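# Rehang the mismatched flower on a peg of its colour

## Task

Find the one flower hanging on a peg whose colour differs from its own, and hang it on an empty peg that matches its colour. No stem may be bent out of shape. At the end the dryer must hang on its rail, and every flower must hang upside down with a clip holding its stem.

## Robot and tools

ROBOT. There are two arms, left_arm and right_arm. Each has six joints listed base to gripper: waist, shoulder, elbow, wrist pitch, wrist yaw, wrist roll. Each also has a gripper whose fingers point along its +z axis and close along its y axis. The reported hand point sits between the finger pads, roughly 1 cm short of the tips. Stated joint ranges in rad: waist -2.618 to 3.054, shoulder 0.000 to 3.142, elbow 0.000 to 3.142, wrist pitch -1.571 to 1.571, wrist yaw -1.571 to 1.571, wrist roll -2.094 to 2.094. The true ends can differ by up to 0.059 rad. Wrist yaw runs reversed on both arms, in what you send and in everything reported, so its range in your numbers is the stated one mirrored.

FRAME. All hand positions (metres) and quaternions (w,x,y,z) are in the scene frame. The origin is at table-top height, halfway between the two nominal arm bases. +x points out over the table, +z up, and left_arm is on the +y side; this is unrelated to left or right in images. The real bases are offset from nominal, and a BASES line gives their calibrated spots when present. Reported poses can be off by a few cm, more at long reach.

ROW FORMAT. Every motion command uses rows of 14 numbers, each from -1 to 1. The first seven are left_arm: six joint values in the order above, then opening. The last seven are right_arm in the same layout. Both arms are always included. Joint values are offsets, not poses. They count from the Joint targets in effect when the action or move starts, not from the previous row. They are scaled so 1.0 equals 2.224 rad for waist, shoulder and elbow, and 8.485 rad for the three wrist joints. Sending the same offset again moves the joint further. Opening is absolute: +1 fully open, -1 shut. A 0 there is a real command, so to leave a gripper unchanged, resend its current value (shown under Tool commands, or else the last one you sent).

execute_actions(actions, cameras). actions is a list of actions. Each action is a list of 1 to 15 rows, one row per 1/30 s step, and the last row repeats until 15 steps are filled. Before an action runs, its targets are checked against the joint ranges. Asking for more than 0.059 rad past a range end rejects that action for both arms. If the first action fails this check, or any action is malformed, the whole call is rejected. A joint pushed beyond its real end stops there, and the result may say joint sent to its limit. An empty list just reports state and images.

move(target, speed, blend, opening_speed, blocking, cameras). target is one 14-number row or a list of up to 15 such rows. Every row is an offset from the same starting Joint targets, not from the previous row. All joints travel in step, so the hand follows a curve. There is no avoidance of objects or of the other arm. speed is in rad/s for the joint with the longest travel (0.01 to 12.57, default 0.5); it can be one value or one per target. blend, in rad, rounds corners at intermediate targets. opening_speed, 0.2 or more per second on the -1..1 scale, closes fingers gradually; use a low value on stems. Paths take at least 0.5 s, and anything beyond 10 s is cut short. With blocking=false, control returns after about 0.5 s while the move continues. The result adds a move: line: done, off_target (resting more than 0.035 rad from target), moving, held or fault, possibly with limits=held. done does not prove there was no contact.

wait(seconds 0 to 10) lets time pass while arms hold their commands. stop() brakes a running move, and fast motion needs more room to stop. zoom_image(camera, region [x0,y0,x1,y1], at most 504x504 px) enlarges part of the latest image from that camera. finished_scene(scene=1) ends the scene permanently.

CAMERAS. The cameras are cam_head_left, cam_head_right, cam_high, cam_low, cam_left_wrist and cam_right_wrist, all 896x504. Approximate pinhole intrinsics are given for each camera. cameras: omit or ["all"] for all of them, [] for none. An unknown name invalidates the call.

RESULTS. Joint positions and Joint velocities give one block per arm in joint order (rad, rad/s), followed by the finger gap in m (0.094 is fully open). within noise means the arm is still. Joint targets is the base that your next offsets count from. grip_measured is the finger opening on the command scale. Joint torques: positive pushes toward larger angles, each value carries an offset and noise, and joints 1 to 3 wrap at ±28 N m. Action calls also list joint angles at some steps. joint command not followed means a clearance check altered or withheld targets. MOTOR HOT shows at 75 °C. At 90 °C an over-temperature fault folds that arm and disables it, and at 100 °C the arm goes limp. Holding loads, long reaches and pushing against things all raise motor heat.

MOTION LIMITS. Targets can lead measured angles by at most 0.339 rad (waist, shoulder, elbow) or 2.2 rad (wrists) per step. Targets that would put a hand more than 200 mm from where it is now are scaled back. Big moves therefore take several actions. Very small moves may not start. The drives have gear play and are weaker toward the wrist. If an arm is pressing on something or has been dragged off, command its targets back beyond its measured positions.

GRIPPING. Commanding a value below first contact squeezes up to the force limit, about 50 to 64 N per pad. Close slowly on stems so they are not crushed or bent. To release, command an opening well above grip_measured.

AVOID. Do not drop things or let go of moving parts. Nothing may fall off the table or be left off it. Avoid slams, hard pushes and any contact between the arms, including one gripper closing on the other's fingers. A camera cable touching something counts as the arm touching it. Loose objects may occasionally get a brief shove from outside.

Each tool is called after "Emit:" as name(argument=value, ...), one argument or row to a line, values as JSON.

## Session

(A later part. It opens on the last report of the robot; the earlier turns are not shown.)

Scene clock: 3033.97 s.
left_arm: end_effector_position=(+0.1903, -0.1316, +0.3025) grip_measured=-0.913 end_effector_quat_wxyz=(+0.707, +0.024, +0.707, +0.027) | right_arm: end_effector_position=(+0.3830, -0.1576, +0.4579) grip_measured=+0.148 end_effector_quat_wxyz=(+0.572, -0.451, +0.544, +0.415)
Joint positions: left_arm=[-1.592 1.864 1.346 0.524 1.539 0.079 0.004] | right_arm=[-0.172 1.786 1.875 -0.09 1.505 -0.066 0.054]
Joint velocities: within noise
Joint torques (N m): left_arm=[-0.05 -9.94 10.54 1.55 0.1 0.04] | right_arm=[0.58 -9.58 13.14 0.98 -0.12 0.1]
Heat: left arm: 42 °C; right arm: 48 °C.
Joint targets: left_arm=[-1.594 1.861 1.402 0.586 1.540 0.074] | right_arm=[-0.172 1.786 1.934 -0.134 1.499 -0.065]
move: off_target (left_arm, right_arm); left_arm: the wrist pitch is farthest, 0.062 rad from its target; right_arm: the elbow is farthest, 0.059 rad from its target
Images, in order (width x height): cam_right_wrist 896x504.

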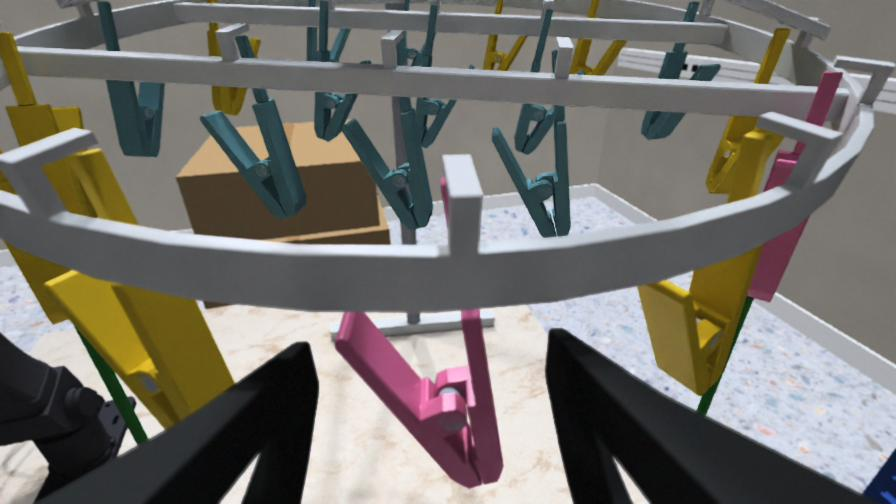

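Emit:
move(
  target=[0,0,0,0,0,0,-0.96,0.0036,0,0,0,-0.0009,0,0.15],
  speed=0.08,
  cameras=["cam_right_wrist"],
)

Emit:
move(
  target=[0,0,0,0,0,0,-0.96,0,0,0,0,0,0,-0.35],
  opening_speed=0.25,
  cameras=["cam_right_wrist"],
)

Scene clock: 3044.27 s.
left_arm: end_effector_position=(+0.1903, -0.1316, +0.3025) grip_measured=-0.913 end_effector_quat_wxyz=(+0.707, +0.024, +0.707, +0.027) | right_arm: end_effector_position=(+0.3843, -0.1579, +0.4579) grip_measured=+0.148 end_effector_quat_wxyz=(+0.574, -0.449, +0.546, +0.413)
Joint positions: left_arm=[-1.592 1.864 1.346 0.524 1.539 0.079 0.004] | right_arm=[-0.172 1.786 1.875 -0.09 1.498 -0.066 0.054]
Joint velocities: within noise
Joint torques (N m): left_arm=[-0.02 -9.55 10.69 1.6 0.09 -0.01] | right_arm=[0.75 -9.57 13.14 0.97 -0.11 0.09]
Heat: left arm: 43 °C; right arm: 47 °C.
Joint targets: left_arm=[-1.594 1.861 1.402 0.586 1.540 0.074] | right_arm=[-0.164 1.786 1.934 -0.134 1.492 -0.065]
move: off_target (left_arm, right_arm); left_arm: the wrist pitch is farthest, 0.062 rad from its target; right_arm: the elbow is farthest, 0.059 rad from its target
Images, in order (width x height): cam_right_wrist 896x504.

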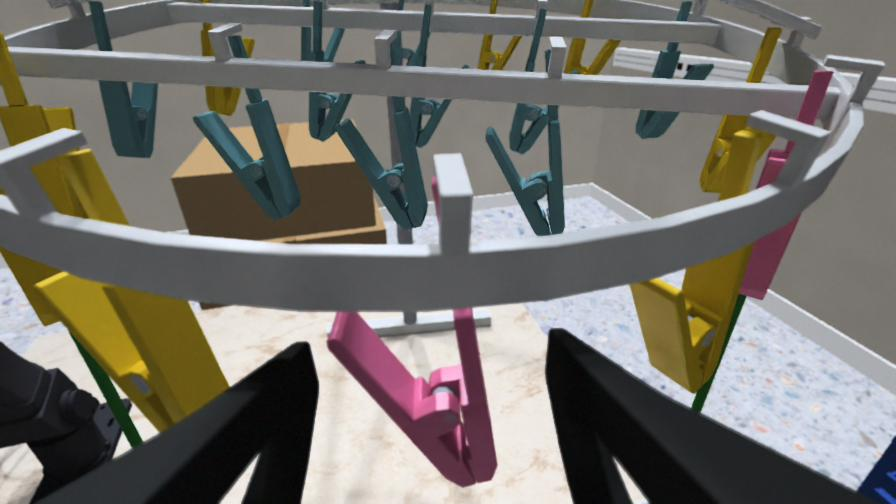

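Scene clock: 3046.47 s.
left_arm: end_effector_position=(+0.1903, -0.1316, +0.3025) grip_measured=-0.913 end_effector_quat_wxyz=(+0.707, +0.024, +0.707, +0.027) | right_arm: end_effector_position=(+0.3838, -0.1547, +0.4579) grip_measured=-0.346 end_effector_quat_wxyz=(+0.572, -0.451, +0.545, +0.415)
Joint positions: left_arm=[-1.592 1.864 1.346 0.524 1.539 0.079 0.004] | right_arm=[-0.164 1.786 1.875 -0.09 1.496 -0.066 0.031]
Joint velocities: within noise
Joint torques (N m): left_arm=[-0.24 -9.94 10.58 1.52 0.09 0.03] | right_arm=[0.69 -9.58 13.15 0.97 -0.11 0.1]
Heat: left arm: 43 °C; right arm: 47 °C.
Joint targets: left_arm=[-1.594 1.861 1.402 0.586 1.540 0.074] | right_arm=[-0.164 1.786 1.934 -0.134 1.492 -0.065]
move: off_target (left_arm, right_arm); left_arm: the wrist pitch is farthest, 0.062 rad from its target; right_arm: the elbow is farthest, 0.059 rad from its target
Images, in order (width x height): cam_right_wrist 896x504.

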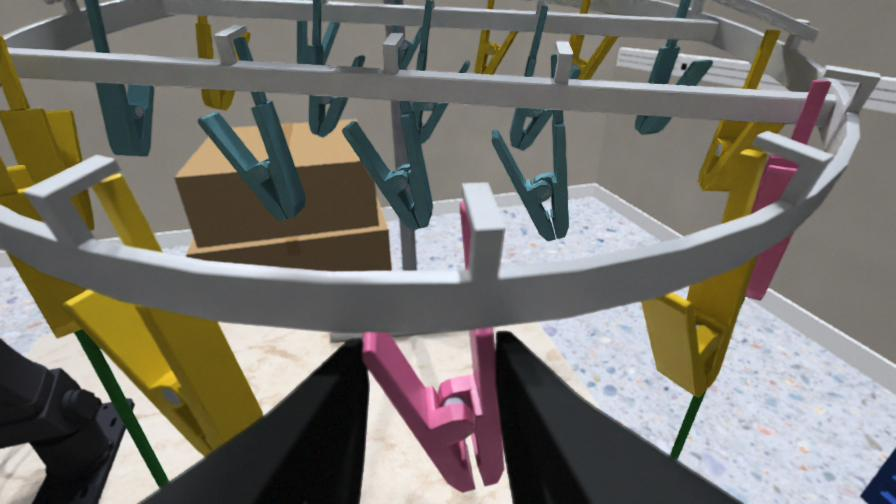

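Emit:
move(
  target=[0,0,0,0,0,0,-0.96,0,0,0,0,0,0,-0.66],
  opening_speed=0.2,
  cameras=["cam_right_wrist"],
)

Emit:
zoom_image(
  camera="cam_right_wrist",
  region=[300, 280, 600, 504],
)

Scene clock: 3052.27 s.
left_arm: end_effector_position=(+0.1903, -0.1316, +0.3025) grip_measured=-0.913 end_effector_quat_wxyz=(+0.707, +0.024, +0.707, +0.027) | right_arm: end_effector_position=(+0.3840, -0.1554, +0.4586) grip_measured=-0.658 end_effector_quat_wxyz=(+0.573, -0.450, +0.545, +0.414)
Joint positions: left_arm=[-1.592 1.864 1.346 0.524 1.539 0.079 0.004] | right_arm=[-0.166 1.786 1.878 -0.093 1.495 -0.066 0.016]
Joint velocities: within noise
Joint torques (N m): left_arm=[-0.14 -9.83 10.65 1.54 0.1 0.01] | right_arm=[0.72 -9.62 12.89 1 -0.1 0.08]
Heat: left arm: 44 °C; right arm: 47 °C.
Joint targets: left_arm=[-1.594 1.861 1.402 0.586 1.540 0.074] | right_arm=[-0.164 1.786 1.934 -0.134 1.492 -0.065]
move: off_target (left_arm, right_arm); left_arm: the wrist pitch is farthest, 0.062 rad from its target; right_arm: the elbow is farthest, 0.056 rad from its target
Images, in order (width x height): cam_right_wrist 896x504.

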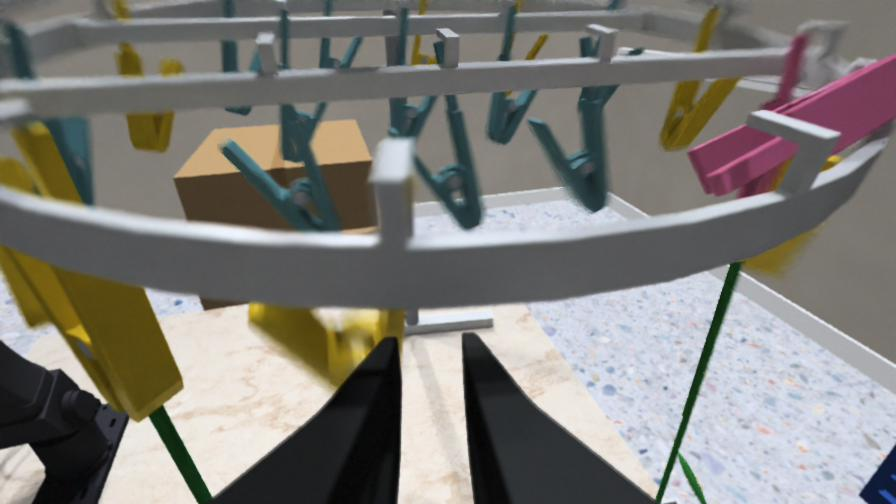

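Scaled by 1.680 from the camera's 896x504 image, which has a finer 1280x720 frame.

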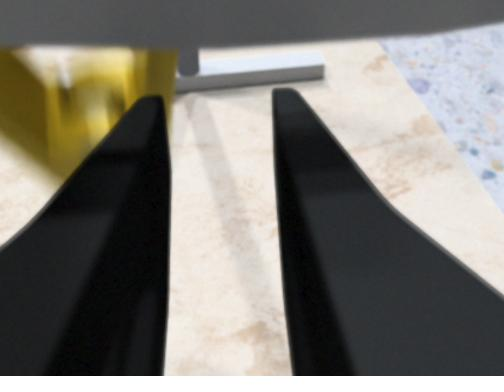

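Emit:
wait(
  seconds=1.0,
  cameras=["cam_right_wrist","cam_head_left","cam_head_right","cam_left_wrist"],
)

Scene clock: 3057.73 s.
left_arm: end_effector_position=(+0.1903, -0.1316, +0.3025) grip_measured=-0.913 end_effector_quat_wxyz=(+0.707, +0.024, +0.707, +0.027) | right_arm: end_effector_position=(+0.3841, -0.1561, +0.4586) grip_measured=-0.658 end_effector_quat_wxyz=(+0.573, -0.450, +0.546, +0.414)
Joint positions: left_arm=[-1.592 1.864 1.346 0.524 1.539 0.079 0.004] | right_arm=[-0.167 1.786 1.878 -0.093 1.495 -0.066 0.016]
Joint velocities: within noise
Joint torques (N m): left_arm=[-0.09 -9.78 10.43 1.56 0.07 -0.02] | right_arm=[0.7 -9.62 12.89 0.99 -0.1 0.09]
Heat: left arm: 44 °C; right arm: 49 °C.
Joint targets: left_arm=[-1.594 1.861 1.402 0.586 1.540 0.074] | right_arm=[-0.164 1.786 1.934 -0.134 1.492 -0.065]
Tool commands: left_gripper/opening=-0.96 right_gripper/opening=-0.66
wait: 1.00 s; at rest from the start
Images, in order (width x height): cam_head_left 896x504, cam_head_right 896x504, cam_left_wrist 896x504, cam_right_wrist 896x504.

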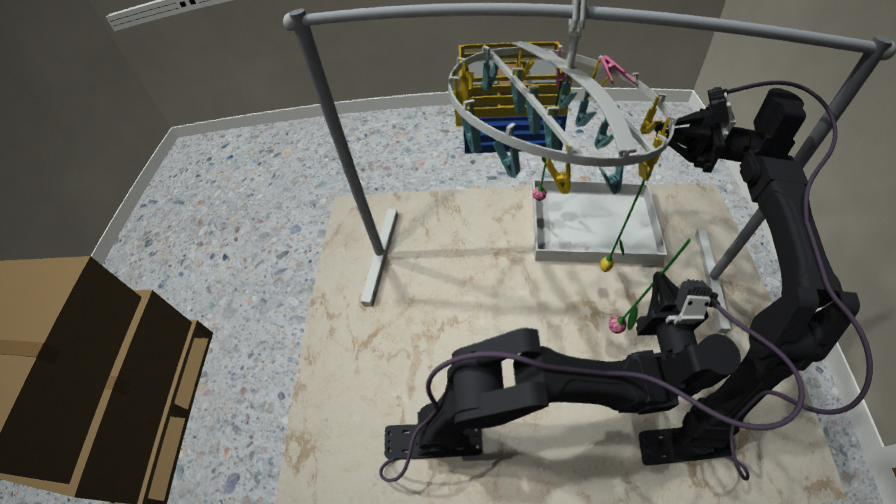

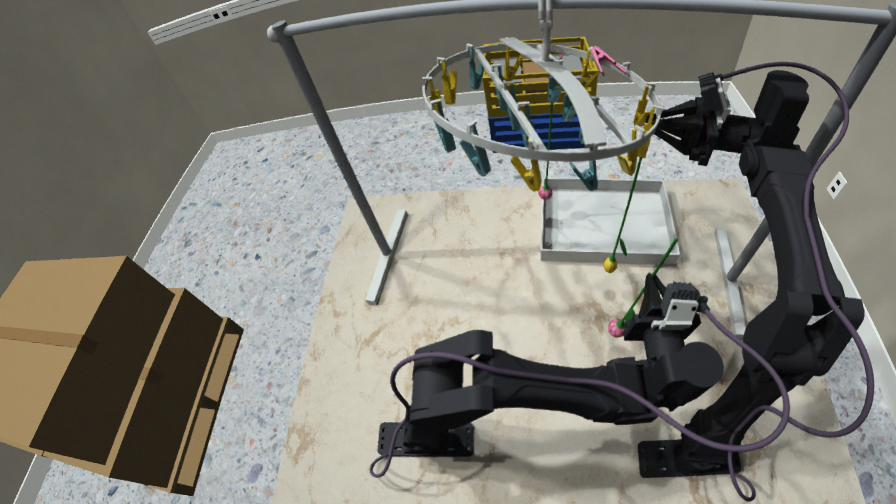

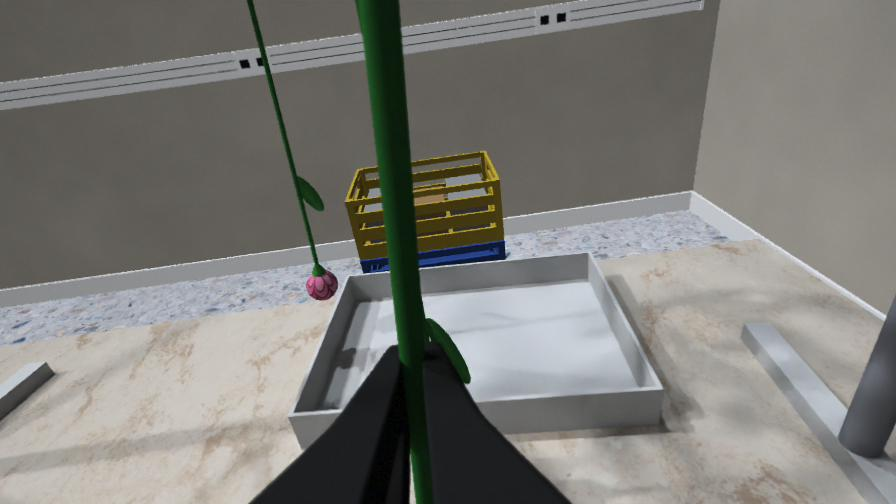

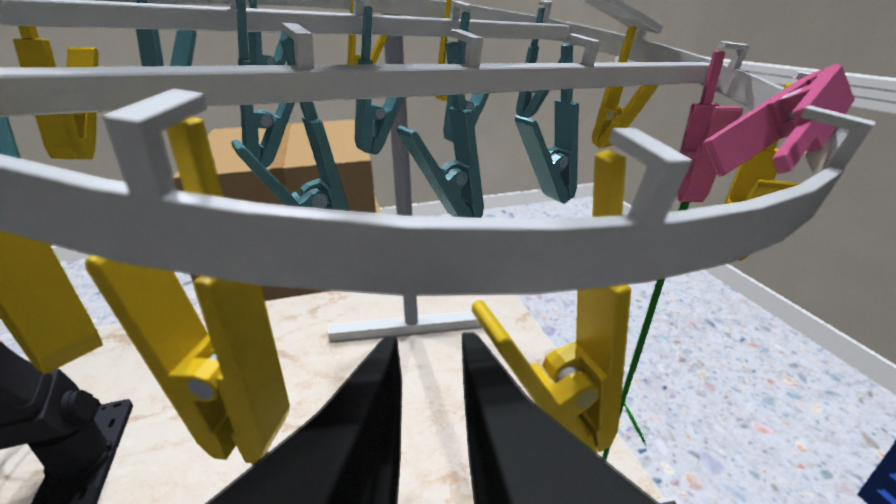

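Emit:
wait(
  seconds=3,
  cameras=["cam_right_wrist","cam_head_left","cam_head_right","cam_high"],
)

Emit:
zoom_image(
  camera="cam_head_left",
  region=[430, 20, 750, 220],
)

Emit:
zoom_image(
  camera="cam_head_right",
  region=[400, 10, 720, 210],
)

Emit:
zoom_image(
  camera="cam_high",
  region=[360, 130, 620, 300],
)

Scene clock: 3068.47 s.
left_arm: end_effector_position=(+0.1903, -0.1316, +0.3025) grip_measured=-0.913 end_effector_quat_wxyz=(+0.707, +0.024, +0.707, +0.027) | right_arm: end_effector_position=(+0.3841, -0.1561, +0.4586) grip_measured=-0.658 end_effector_quat_wxyz=(+0.573, -0.450, +0.546, +0.414)
Joint positions: left_arm=[-1.592 1.864 1.346 0.524 1.539 0.079 0.004] | right_arm=[-0.167 1.786 1.878 -0.093 1.495 -0.066 0.016]
Joint velocities: within noise
Joint torques (N m): left_arm=[0.03 -9.76 10.74 1.57 0.07 -0.01] | right_arm=[0.7 -9.62 12.9 0.99 -0.1 0.08]
Heat: left arm: 44 °C; right arm: 51 °C.
Joint targets: left_arm=[-1.594 1.861 1.402 0.586 1.540 0.074] | right_arm=[-0.164 1.786 1.934 -0.134 1.492 -0.065]
Tool commands: left_gripper/opening=-0.96 right_gripper/opening=-0.66
wait: 3.00 s; at rest from the start
Images, in order (width x height): cam_head_left 896x504, cam_head_right 896x504, cam_high 896x504, cam_right_wrist 896x504.

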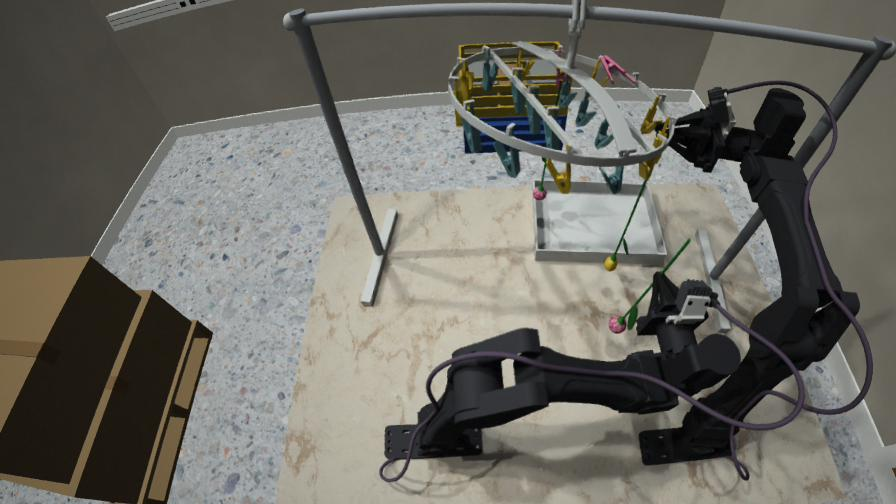

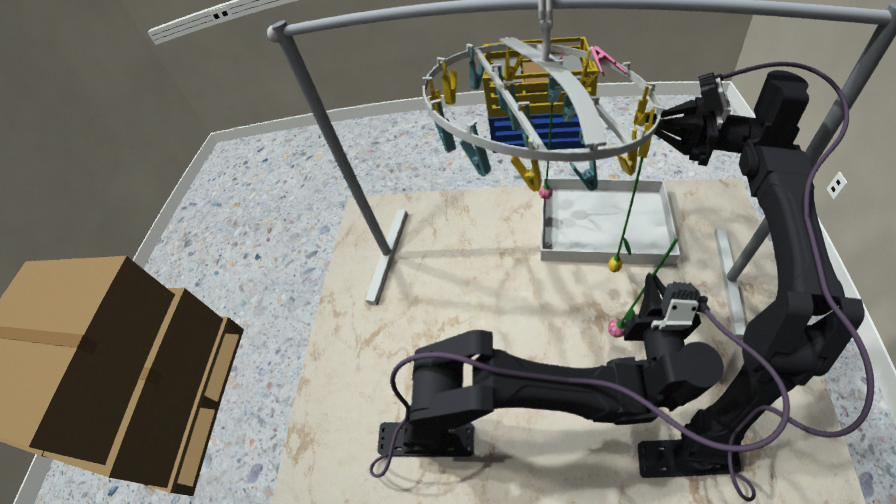

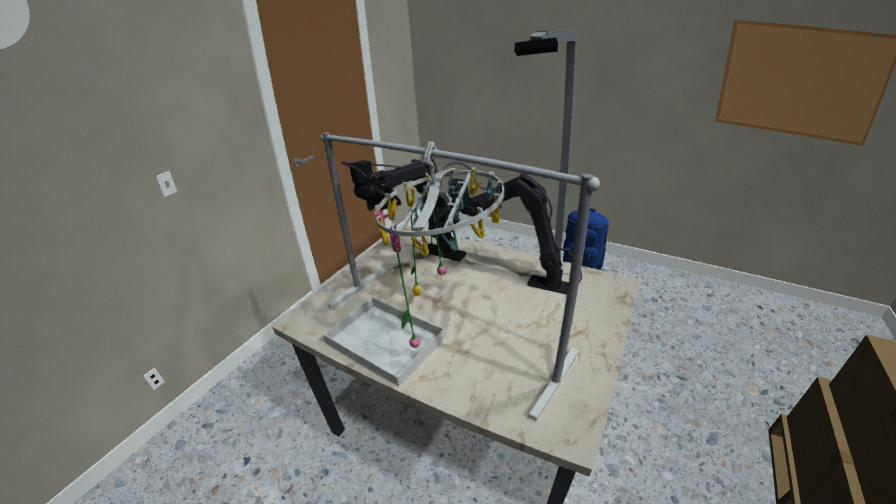

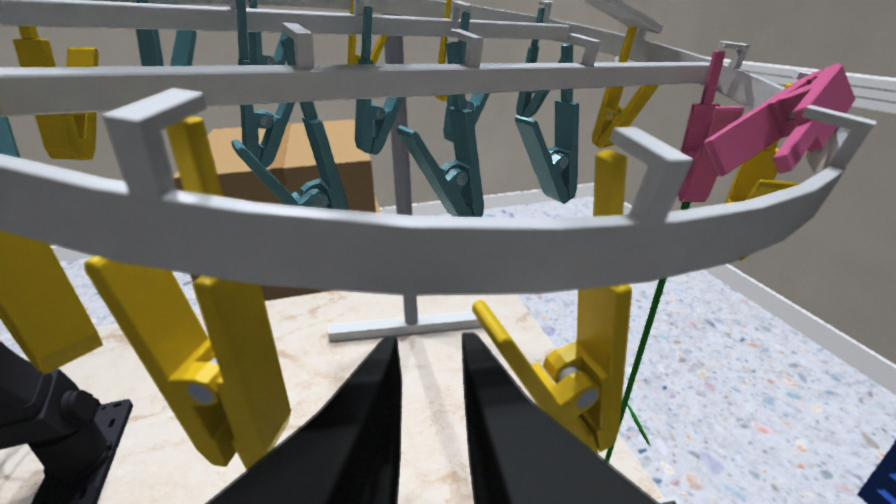

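Scaled by 1.575 from the camera's 896x504 image, which has a finer 1280x720 frame.

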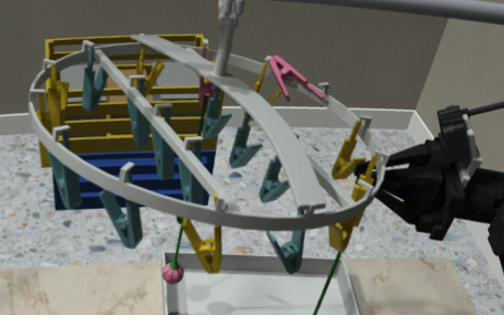

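Scaled by 1.575 from the camera's 896x504 image, which has a finer 1280x720 frame.

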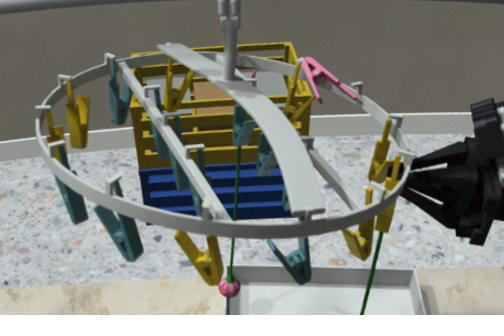

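Scaled by 1.938 from the camera's 896x504 image, which has a finer 1280x720 frame.

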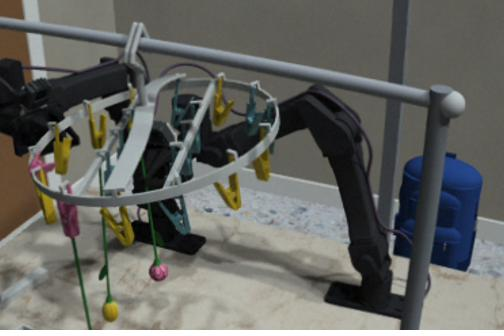

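Emit:
wait(
  seconds=0,
)

Scene clock: 3101.67 s.
left_arm: end_effector_position=(+0.1903, -0.1316, +0.3025) grip_measured=-0.913 end_effector_quat_wxyz=(+0.707, +0.024, +0.707, +0.027) | right_arm: end_effector_position=(+0.3841, -0.1561, +0.4586) grip_measured=-0.658 end_effector_quat_wxyz=(+0.573, -0.450, +0.546, +0.414)
Joint positions: left_arm=[-1.592 1.864 1.346 0.524 1.539 0.079 0.004] | right_arm=[-0.167 1.786 1.878 -0.093 1.495 -0.066 0.016]
Joint velocities: within noise
Joint torques (N m): left_arm=[-0.12 -9.57 10.55 1.55 0.08 0.01] | right_arm=[0.7 -9.61 12.89 0.99 -0.1 0.09]
Heat: left arm: 45 °C; right arm: 54 °C.
Joint targets: left_arm=[-1.594 1.861 1.402 0.586 1.540 0.074] | right_arm=[-0.164 1.786 1.934 -0.134 1.492 -0.065]
Tool commands: left_gripper/opening=-0.96 right_gripper/opening=-0.66

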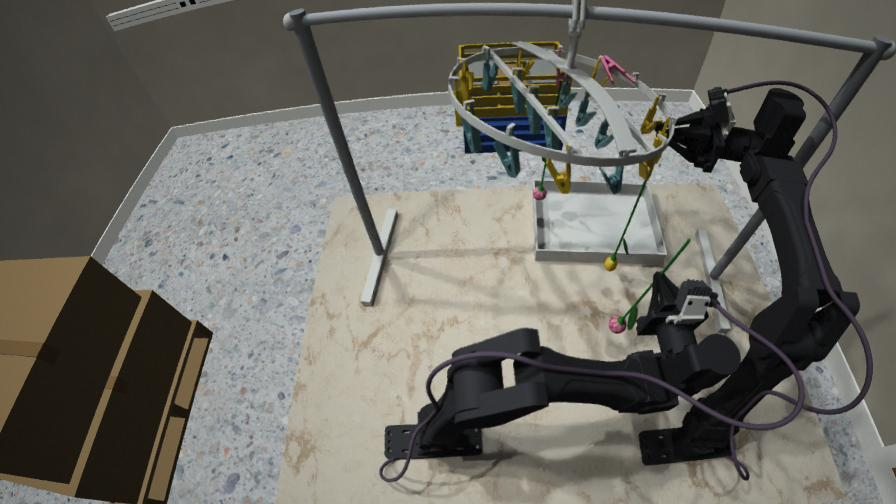

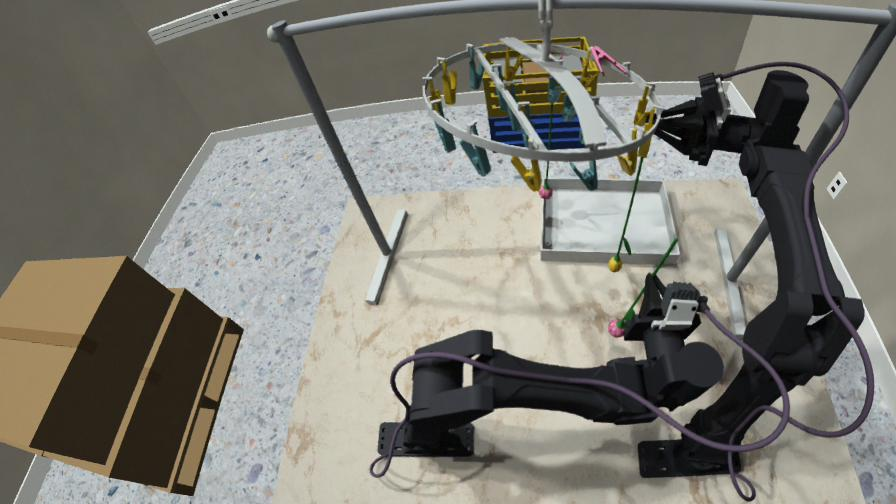

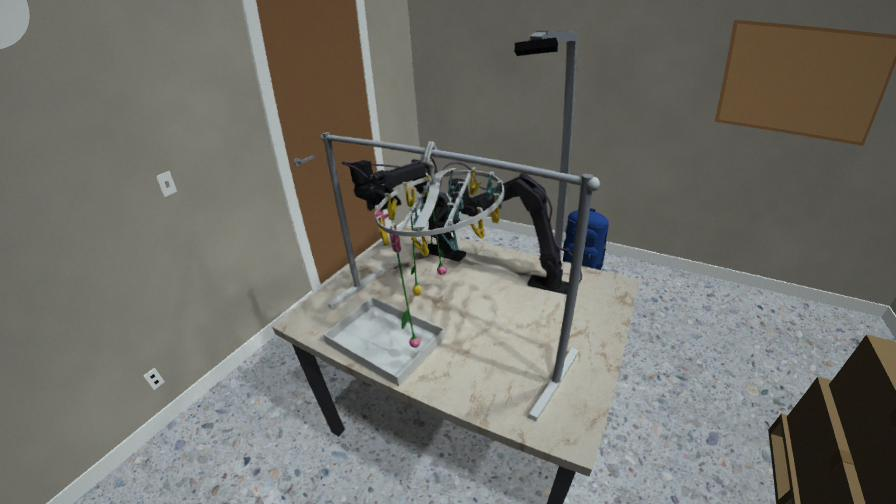

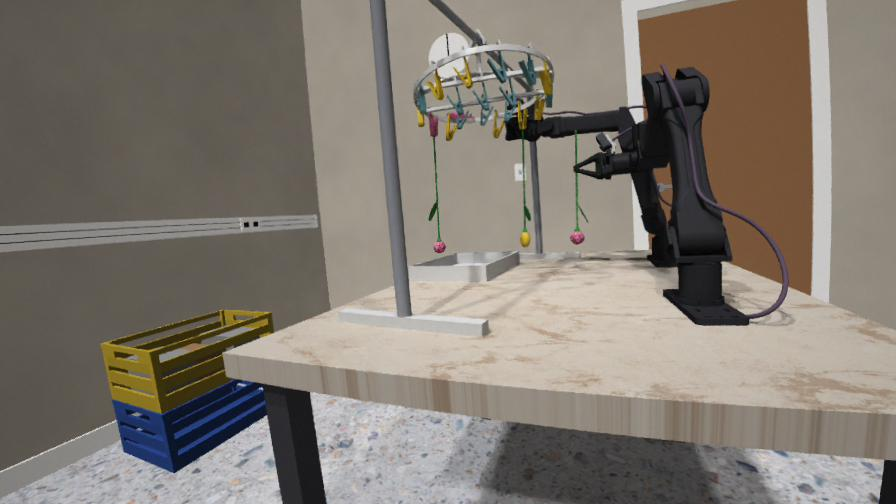

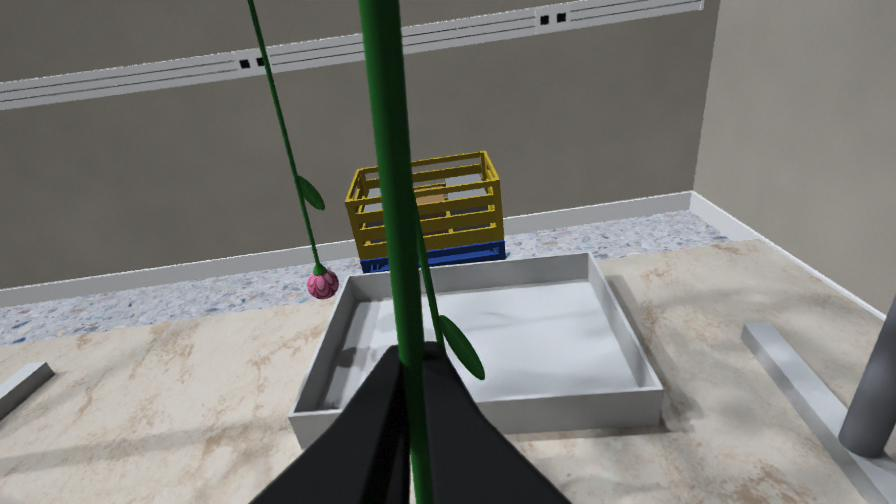

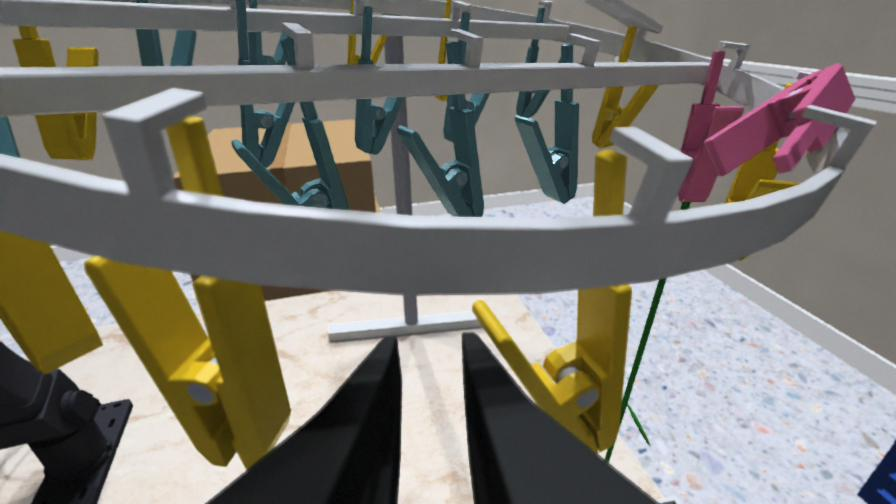

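Emit:
zoom_image(
  camera="cam_right_wrist",
  region=[600, 20, 896, 270],
)

Emit:
zoom_image(
  camera="cam_head_left",
  region=[440, 20, 700, 280],
)

Emit:
zoom_image(
  camera="cam_high",
  region=[350, 130, 550, 360],
)

Emit:
zoom_image(
  camera="cam_low",
  region=[390, 20, 620, 260],
)

Scaled by 1.703 from the camera's 896x504 image, which has a finer 1280x720 frame.

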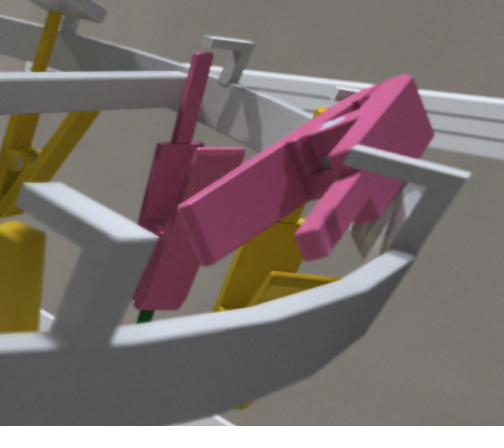

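Scaled by 1.938 from the camera's 896x504 image, which has a finer 1280x720 frame.

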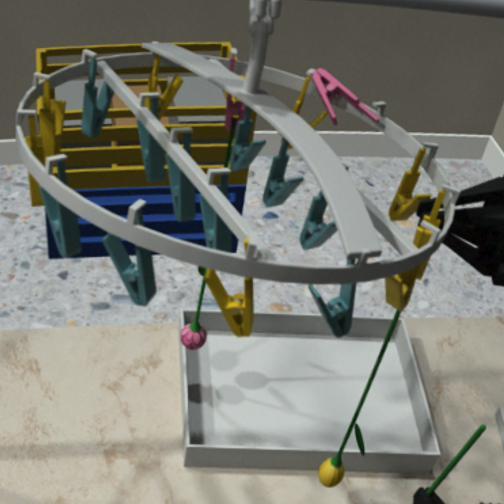

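Scaled by 2.191 from the camera's 896x504 image, which has a finer 1280x720 frame.

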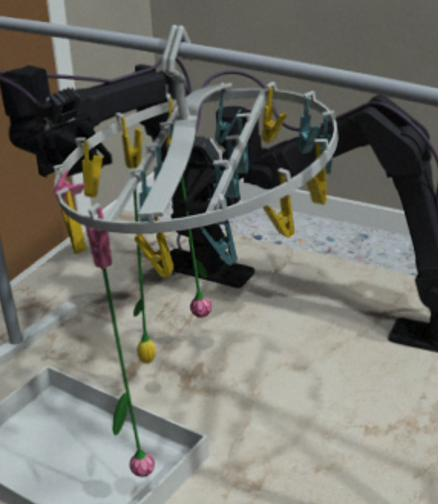

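Scaled by 2.100 from the camera's 896x504 image, which has a finer 1280x720 frame.

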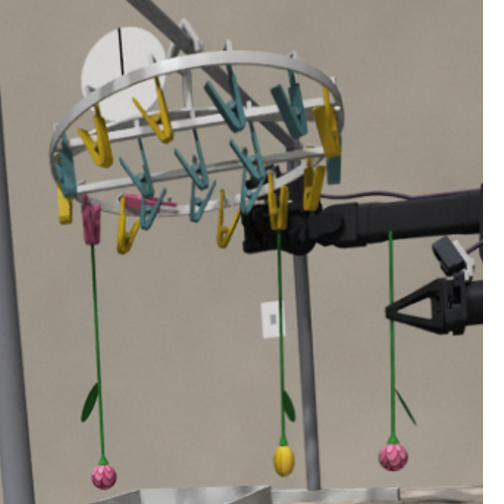

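Emit:
zoom_image(
  camera="cam_right_wrist",
  region=[670, 40, 880, 220],
)

Emit:
zoom_image(
  camera="cam_head_left",
  region=[570, 40, 680, 130],
)

Emit:
zoom_image(
  camera="cam_head_right",
  region=[560, 20, 670, 130],
)

Emit:
zoom_image(
  camera="cam_high",
  region=[360, 180, 440, 260],
)

Emit:
zoom_image(
  camera="cam_low",
  region=[410, 80, 500, 160],
)

Scaled by 2.400 from the camera's 896x504 image, which has a finer 1280x720 frame.

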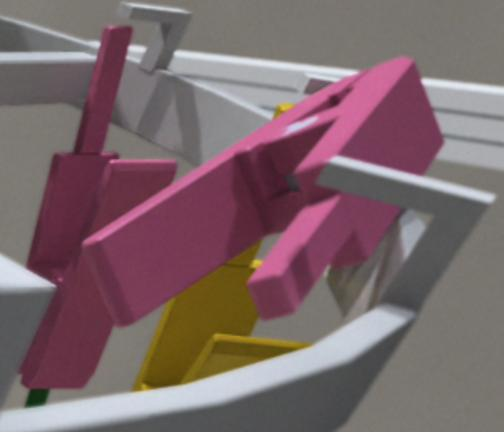

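Scaled by 4.582 from the camera's 896x504 image, which has a finer 1280x720 frame.

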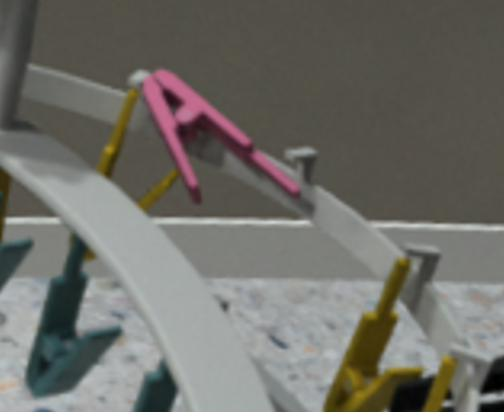

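Scaled by 4.582 from the camera's 896x504 image, which has a finer 1280x720 frame.

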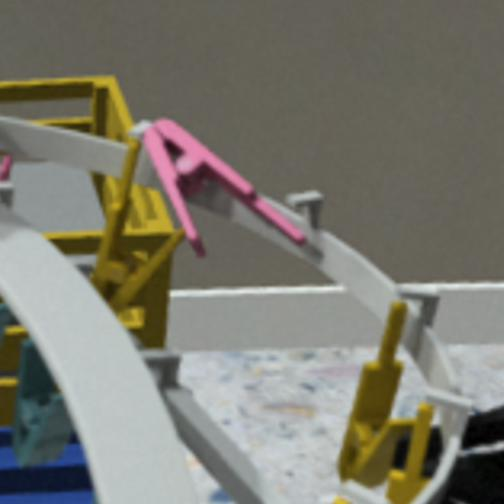

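Scaled by 6.300 from the camera's 896x504 image, which has a finer 1280x720 frame.

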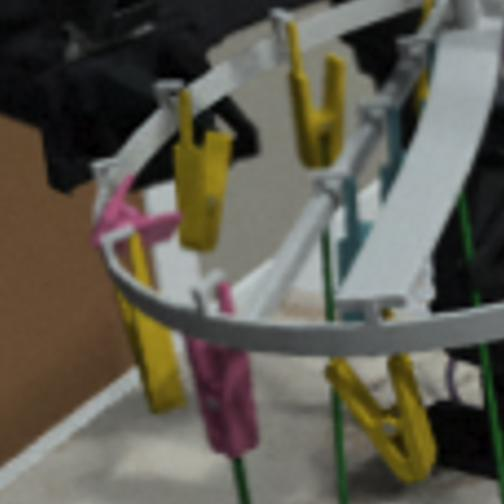

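Scaled by 5.600 from the camera's 896x504 image, which has a finer 1280x720 frame.

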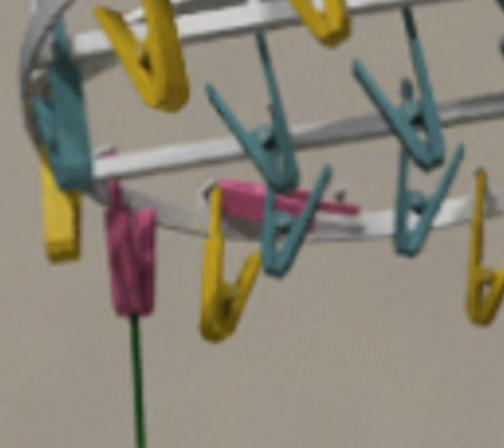

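Emit:
zoom_image(
  camera="cam_right_wrist",
  region=[0, 230, 420, 504],
)

Emit:
zoom_image(
  camera="cam_head_left",
  region=[580, 90, 760, 280],
)

Emit:
zoom_image(
  camera="cam_right_wrist",
  region=[450, 130, 896, 504],
)

Scaled by 1.200 from the camera's 896x504 image, which has a finer 1280x720 frame.

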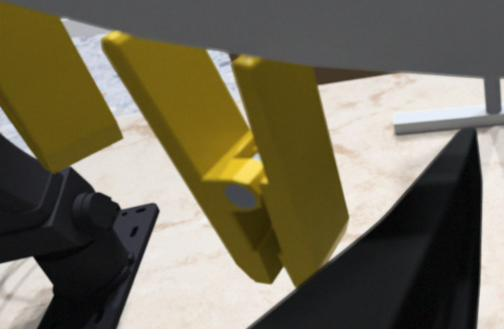

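Scaled by 2.653 from the camera's 896x504 image, which has a finer 1280x720 frame.

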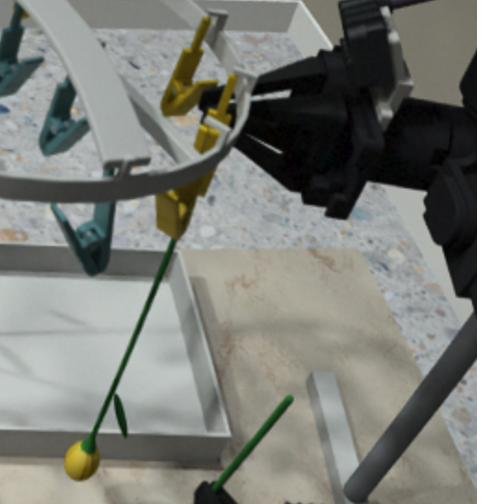

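Scaled by 1.130 from the camera's 896x504 image, which has a finer 1280x720 frame.

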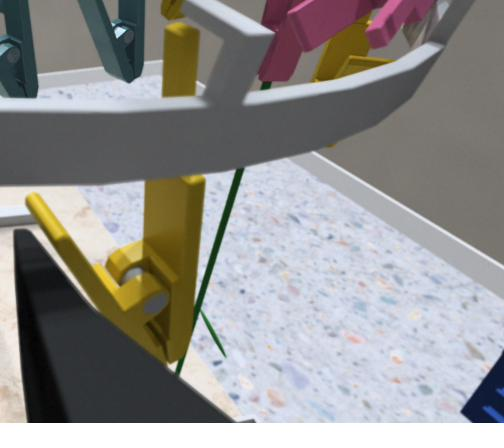

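Emit:
move(
  target=[
    [0,0,0,0,0,0,-0.96,-0.01664,-0.00225,-0.0009,0.00283,0.00625,0,-0.66],
    [0,0,0,0,0,0,-0.96,-0.0499,-0.0468,-0.0540,0.01426,0.00625,0,-0.66],
  ],
  speed=0.1,
  blend=0.01,
  cameras=["cam_right_wrist","cam_head_left","cam_high"],
)

Scene clock: 3226.83 s.
left_arm: end_effector_position=(+0.1903, -0.1316, +0.3025) grip_measured=-0.913 end_effector_quat_wxyz=(+0.707, +0.024, +0.707, +0.027) | right_arm: end_effector_position=(+0.3687, -0.1946, +0.4688) grip_measured=-0.658 end_effector_quat_wxyz=(+0.595, -0.442, +0.551, +0.383)
Joint positions: left_arm=[-1.592 1.864 1.346 0.524 1.539 0.079 0.004] | right_arm=[-0.275 1.722 1.831 -0.07 1.534 -0.066 0.016]
Joint velocities: within noise
Joint torques (N m): left_arm=[-0.03 -9.72 10.58 1.57 0.03 0.04] | right_arm=[-0.57 -12.6 5.87 1.84 0.06 0.09]
Heat: left arm: 47 °C; right arm: 54 °C.
Joint targets: left_arm=[-1.594 1.861 1.402 0.586 1.540 0.074] | right_arm=[-0.275 1.682 1.814 -0.013 1.545 -0.065]
move: off_target (left_arm, right_arm); left_arm: the wrist pitch is farthest, 0.062 rad from its target; right_arm: the wrist pitch is farthest, 0.057 rad from its target
Images, in order (width x height): cam_head_left 896x504, cam_high 896x504, cam_right_wrist 896x504.

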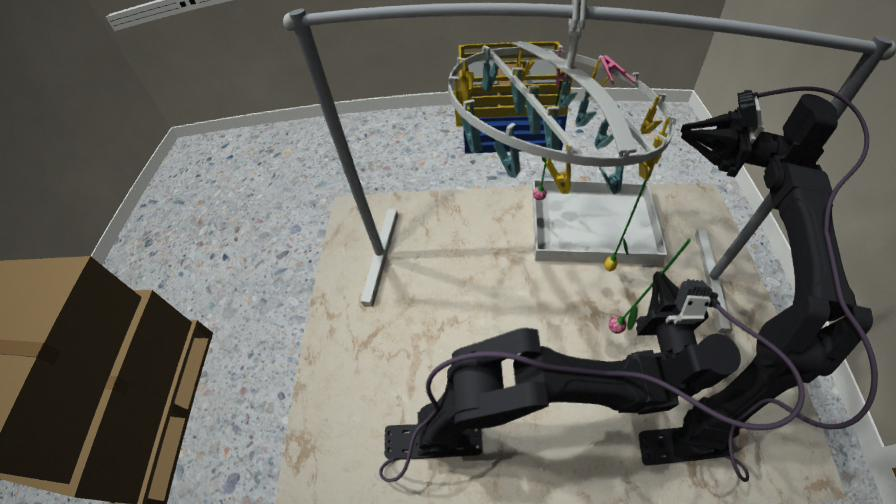

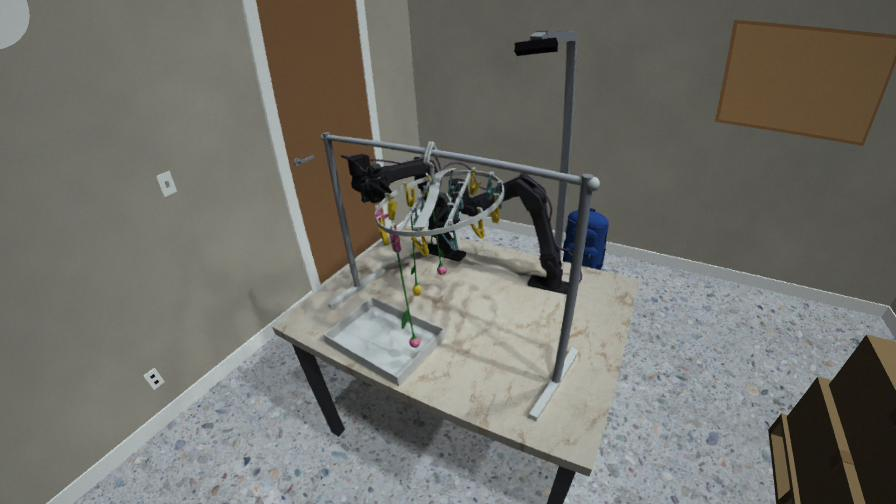

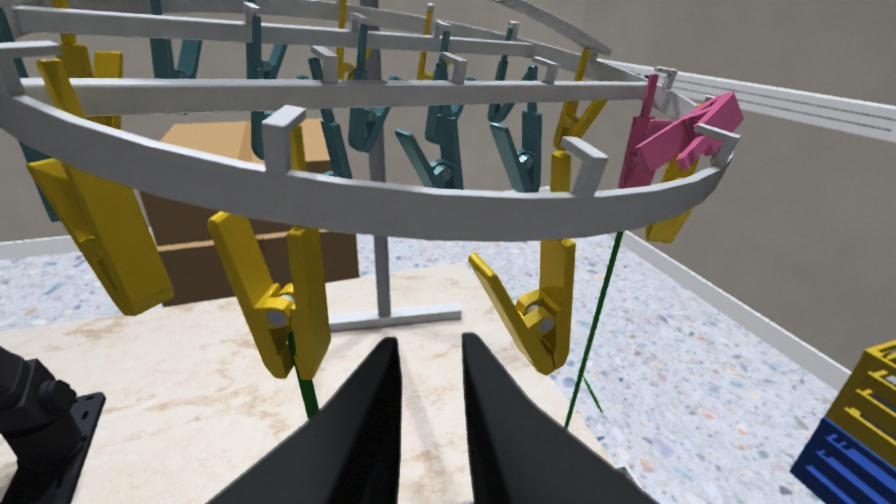

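Emit:
zoom_image(
  camera="cam_right_wrist",
  region=[448, 0, 896, 252],
)

Emit:
zoom_image(
  camera="cam_right_wrist",
  region=[0, 0, 448, 252],
)

Scaled by 1.125 from the camera's 896x504 image, which has a finer 1280x720 frame.

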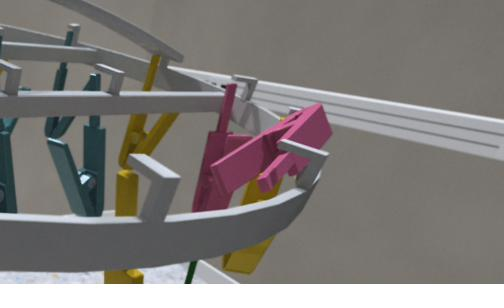

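Scaled by 1.125 from the camera's 896x504 image, which has a finer 1280x720 frame.

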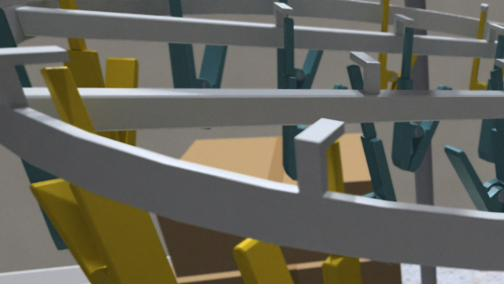

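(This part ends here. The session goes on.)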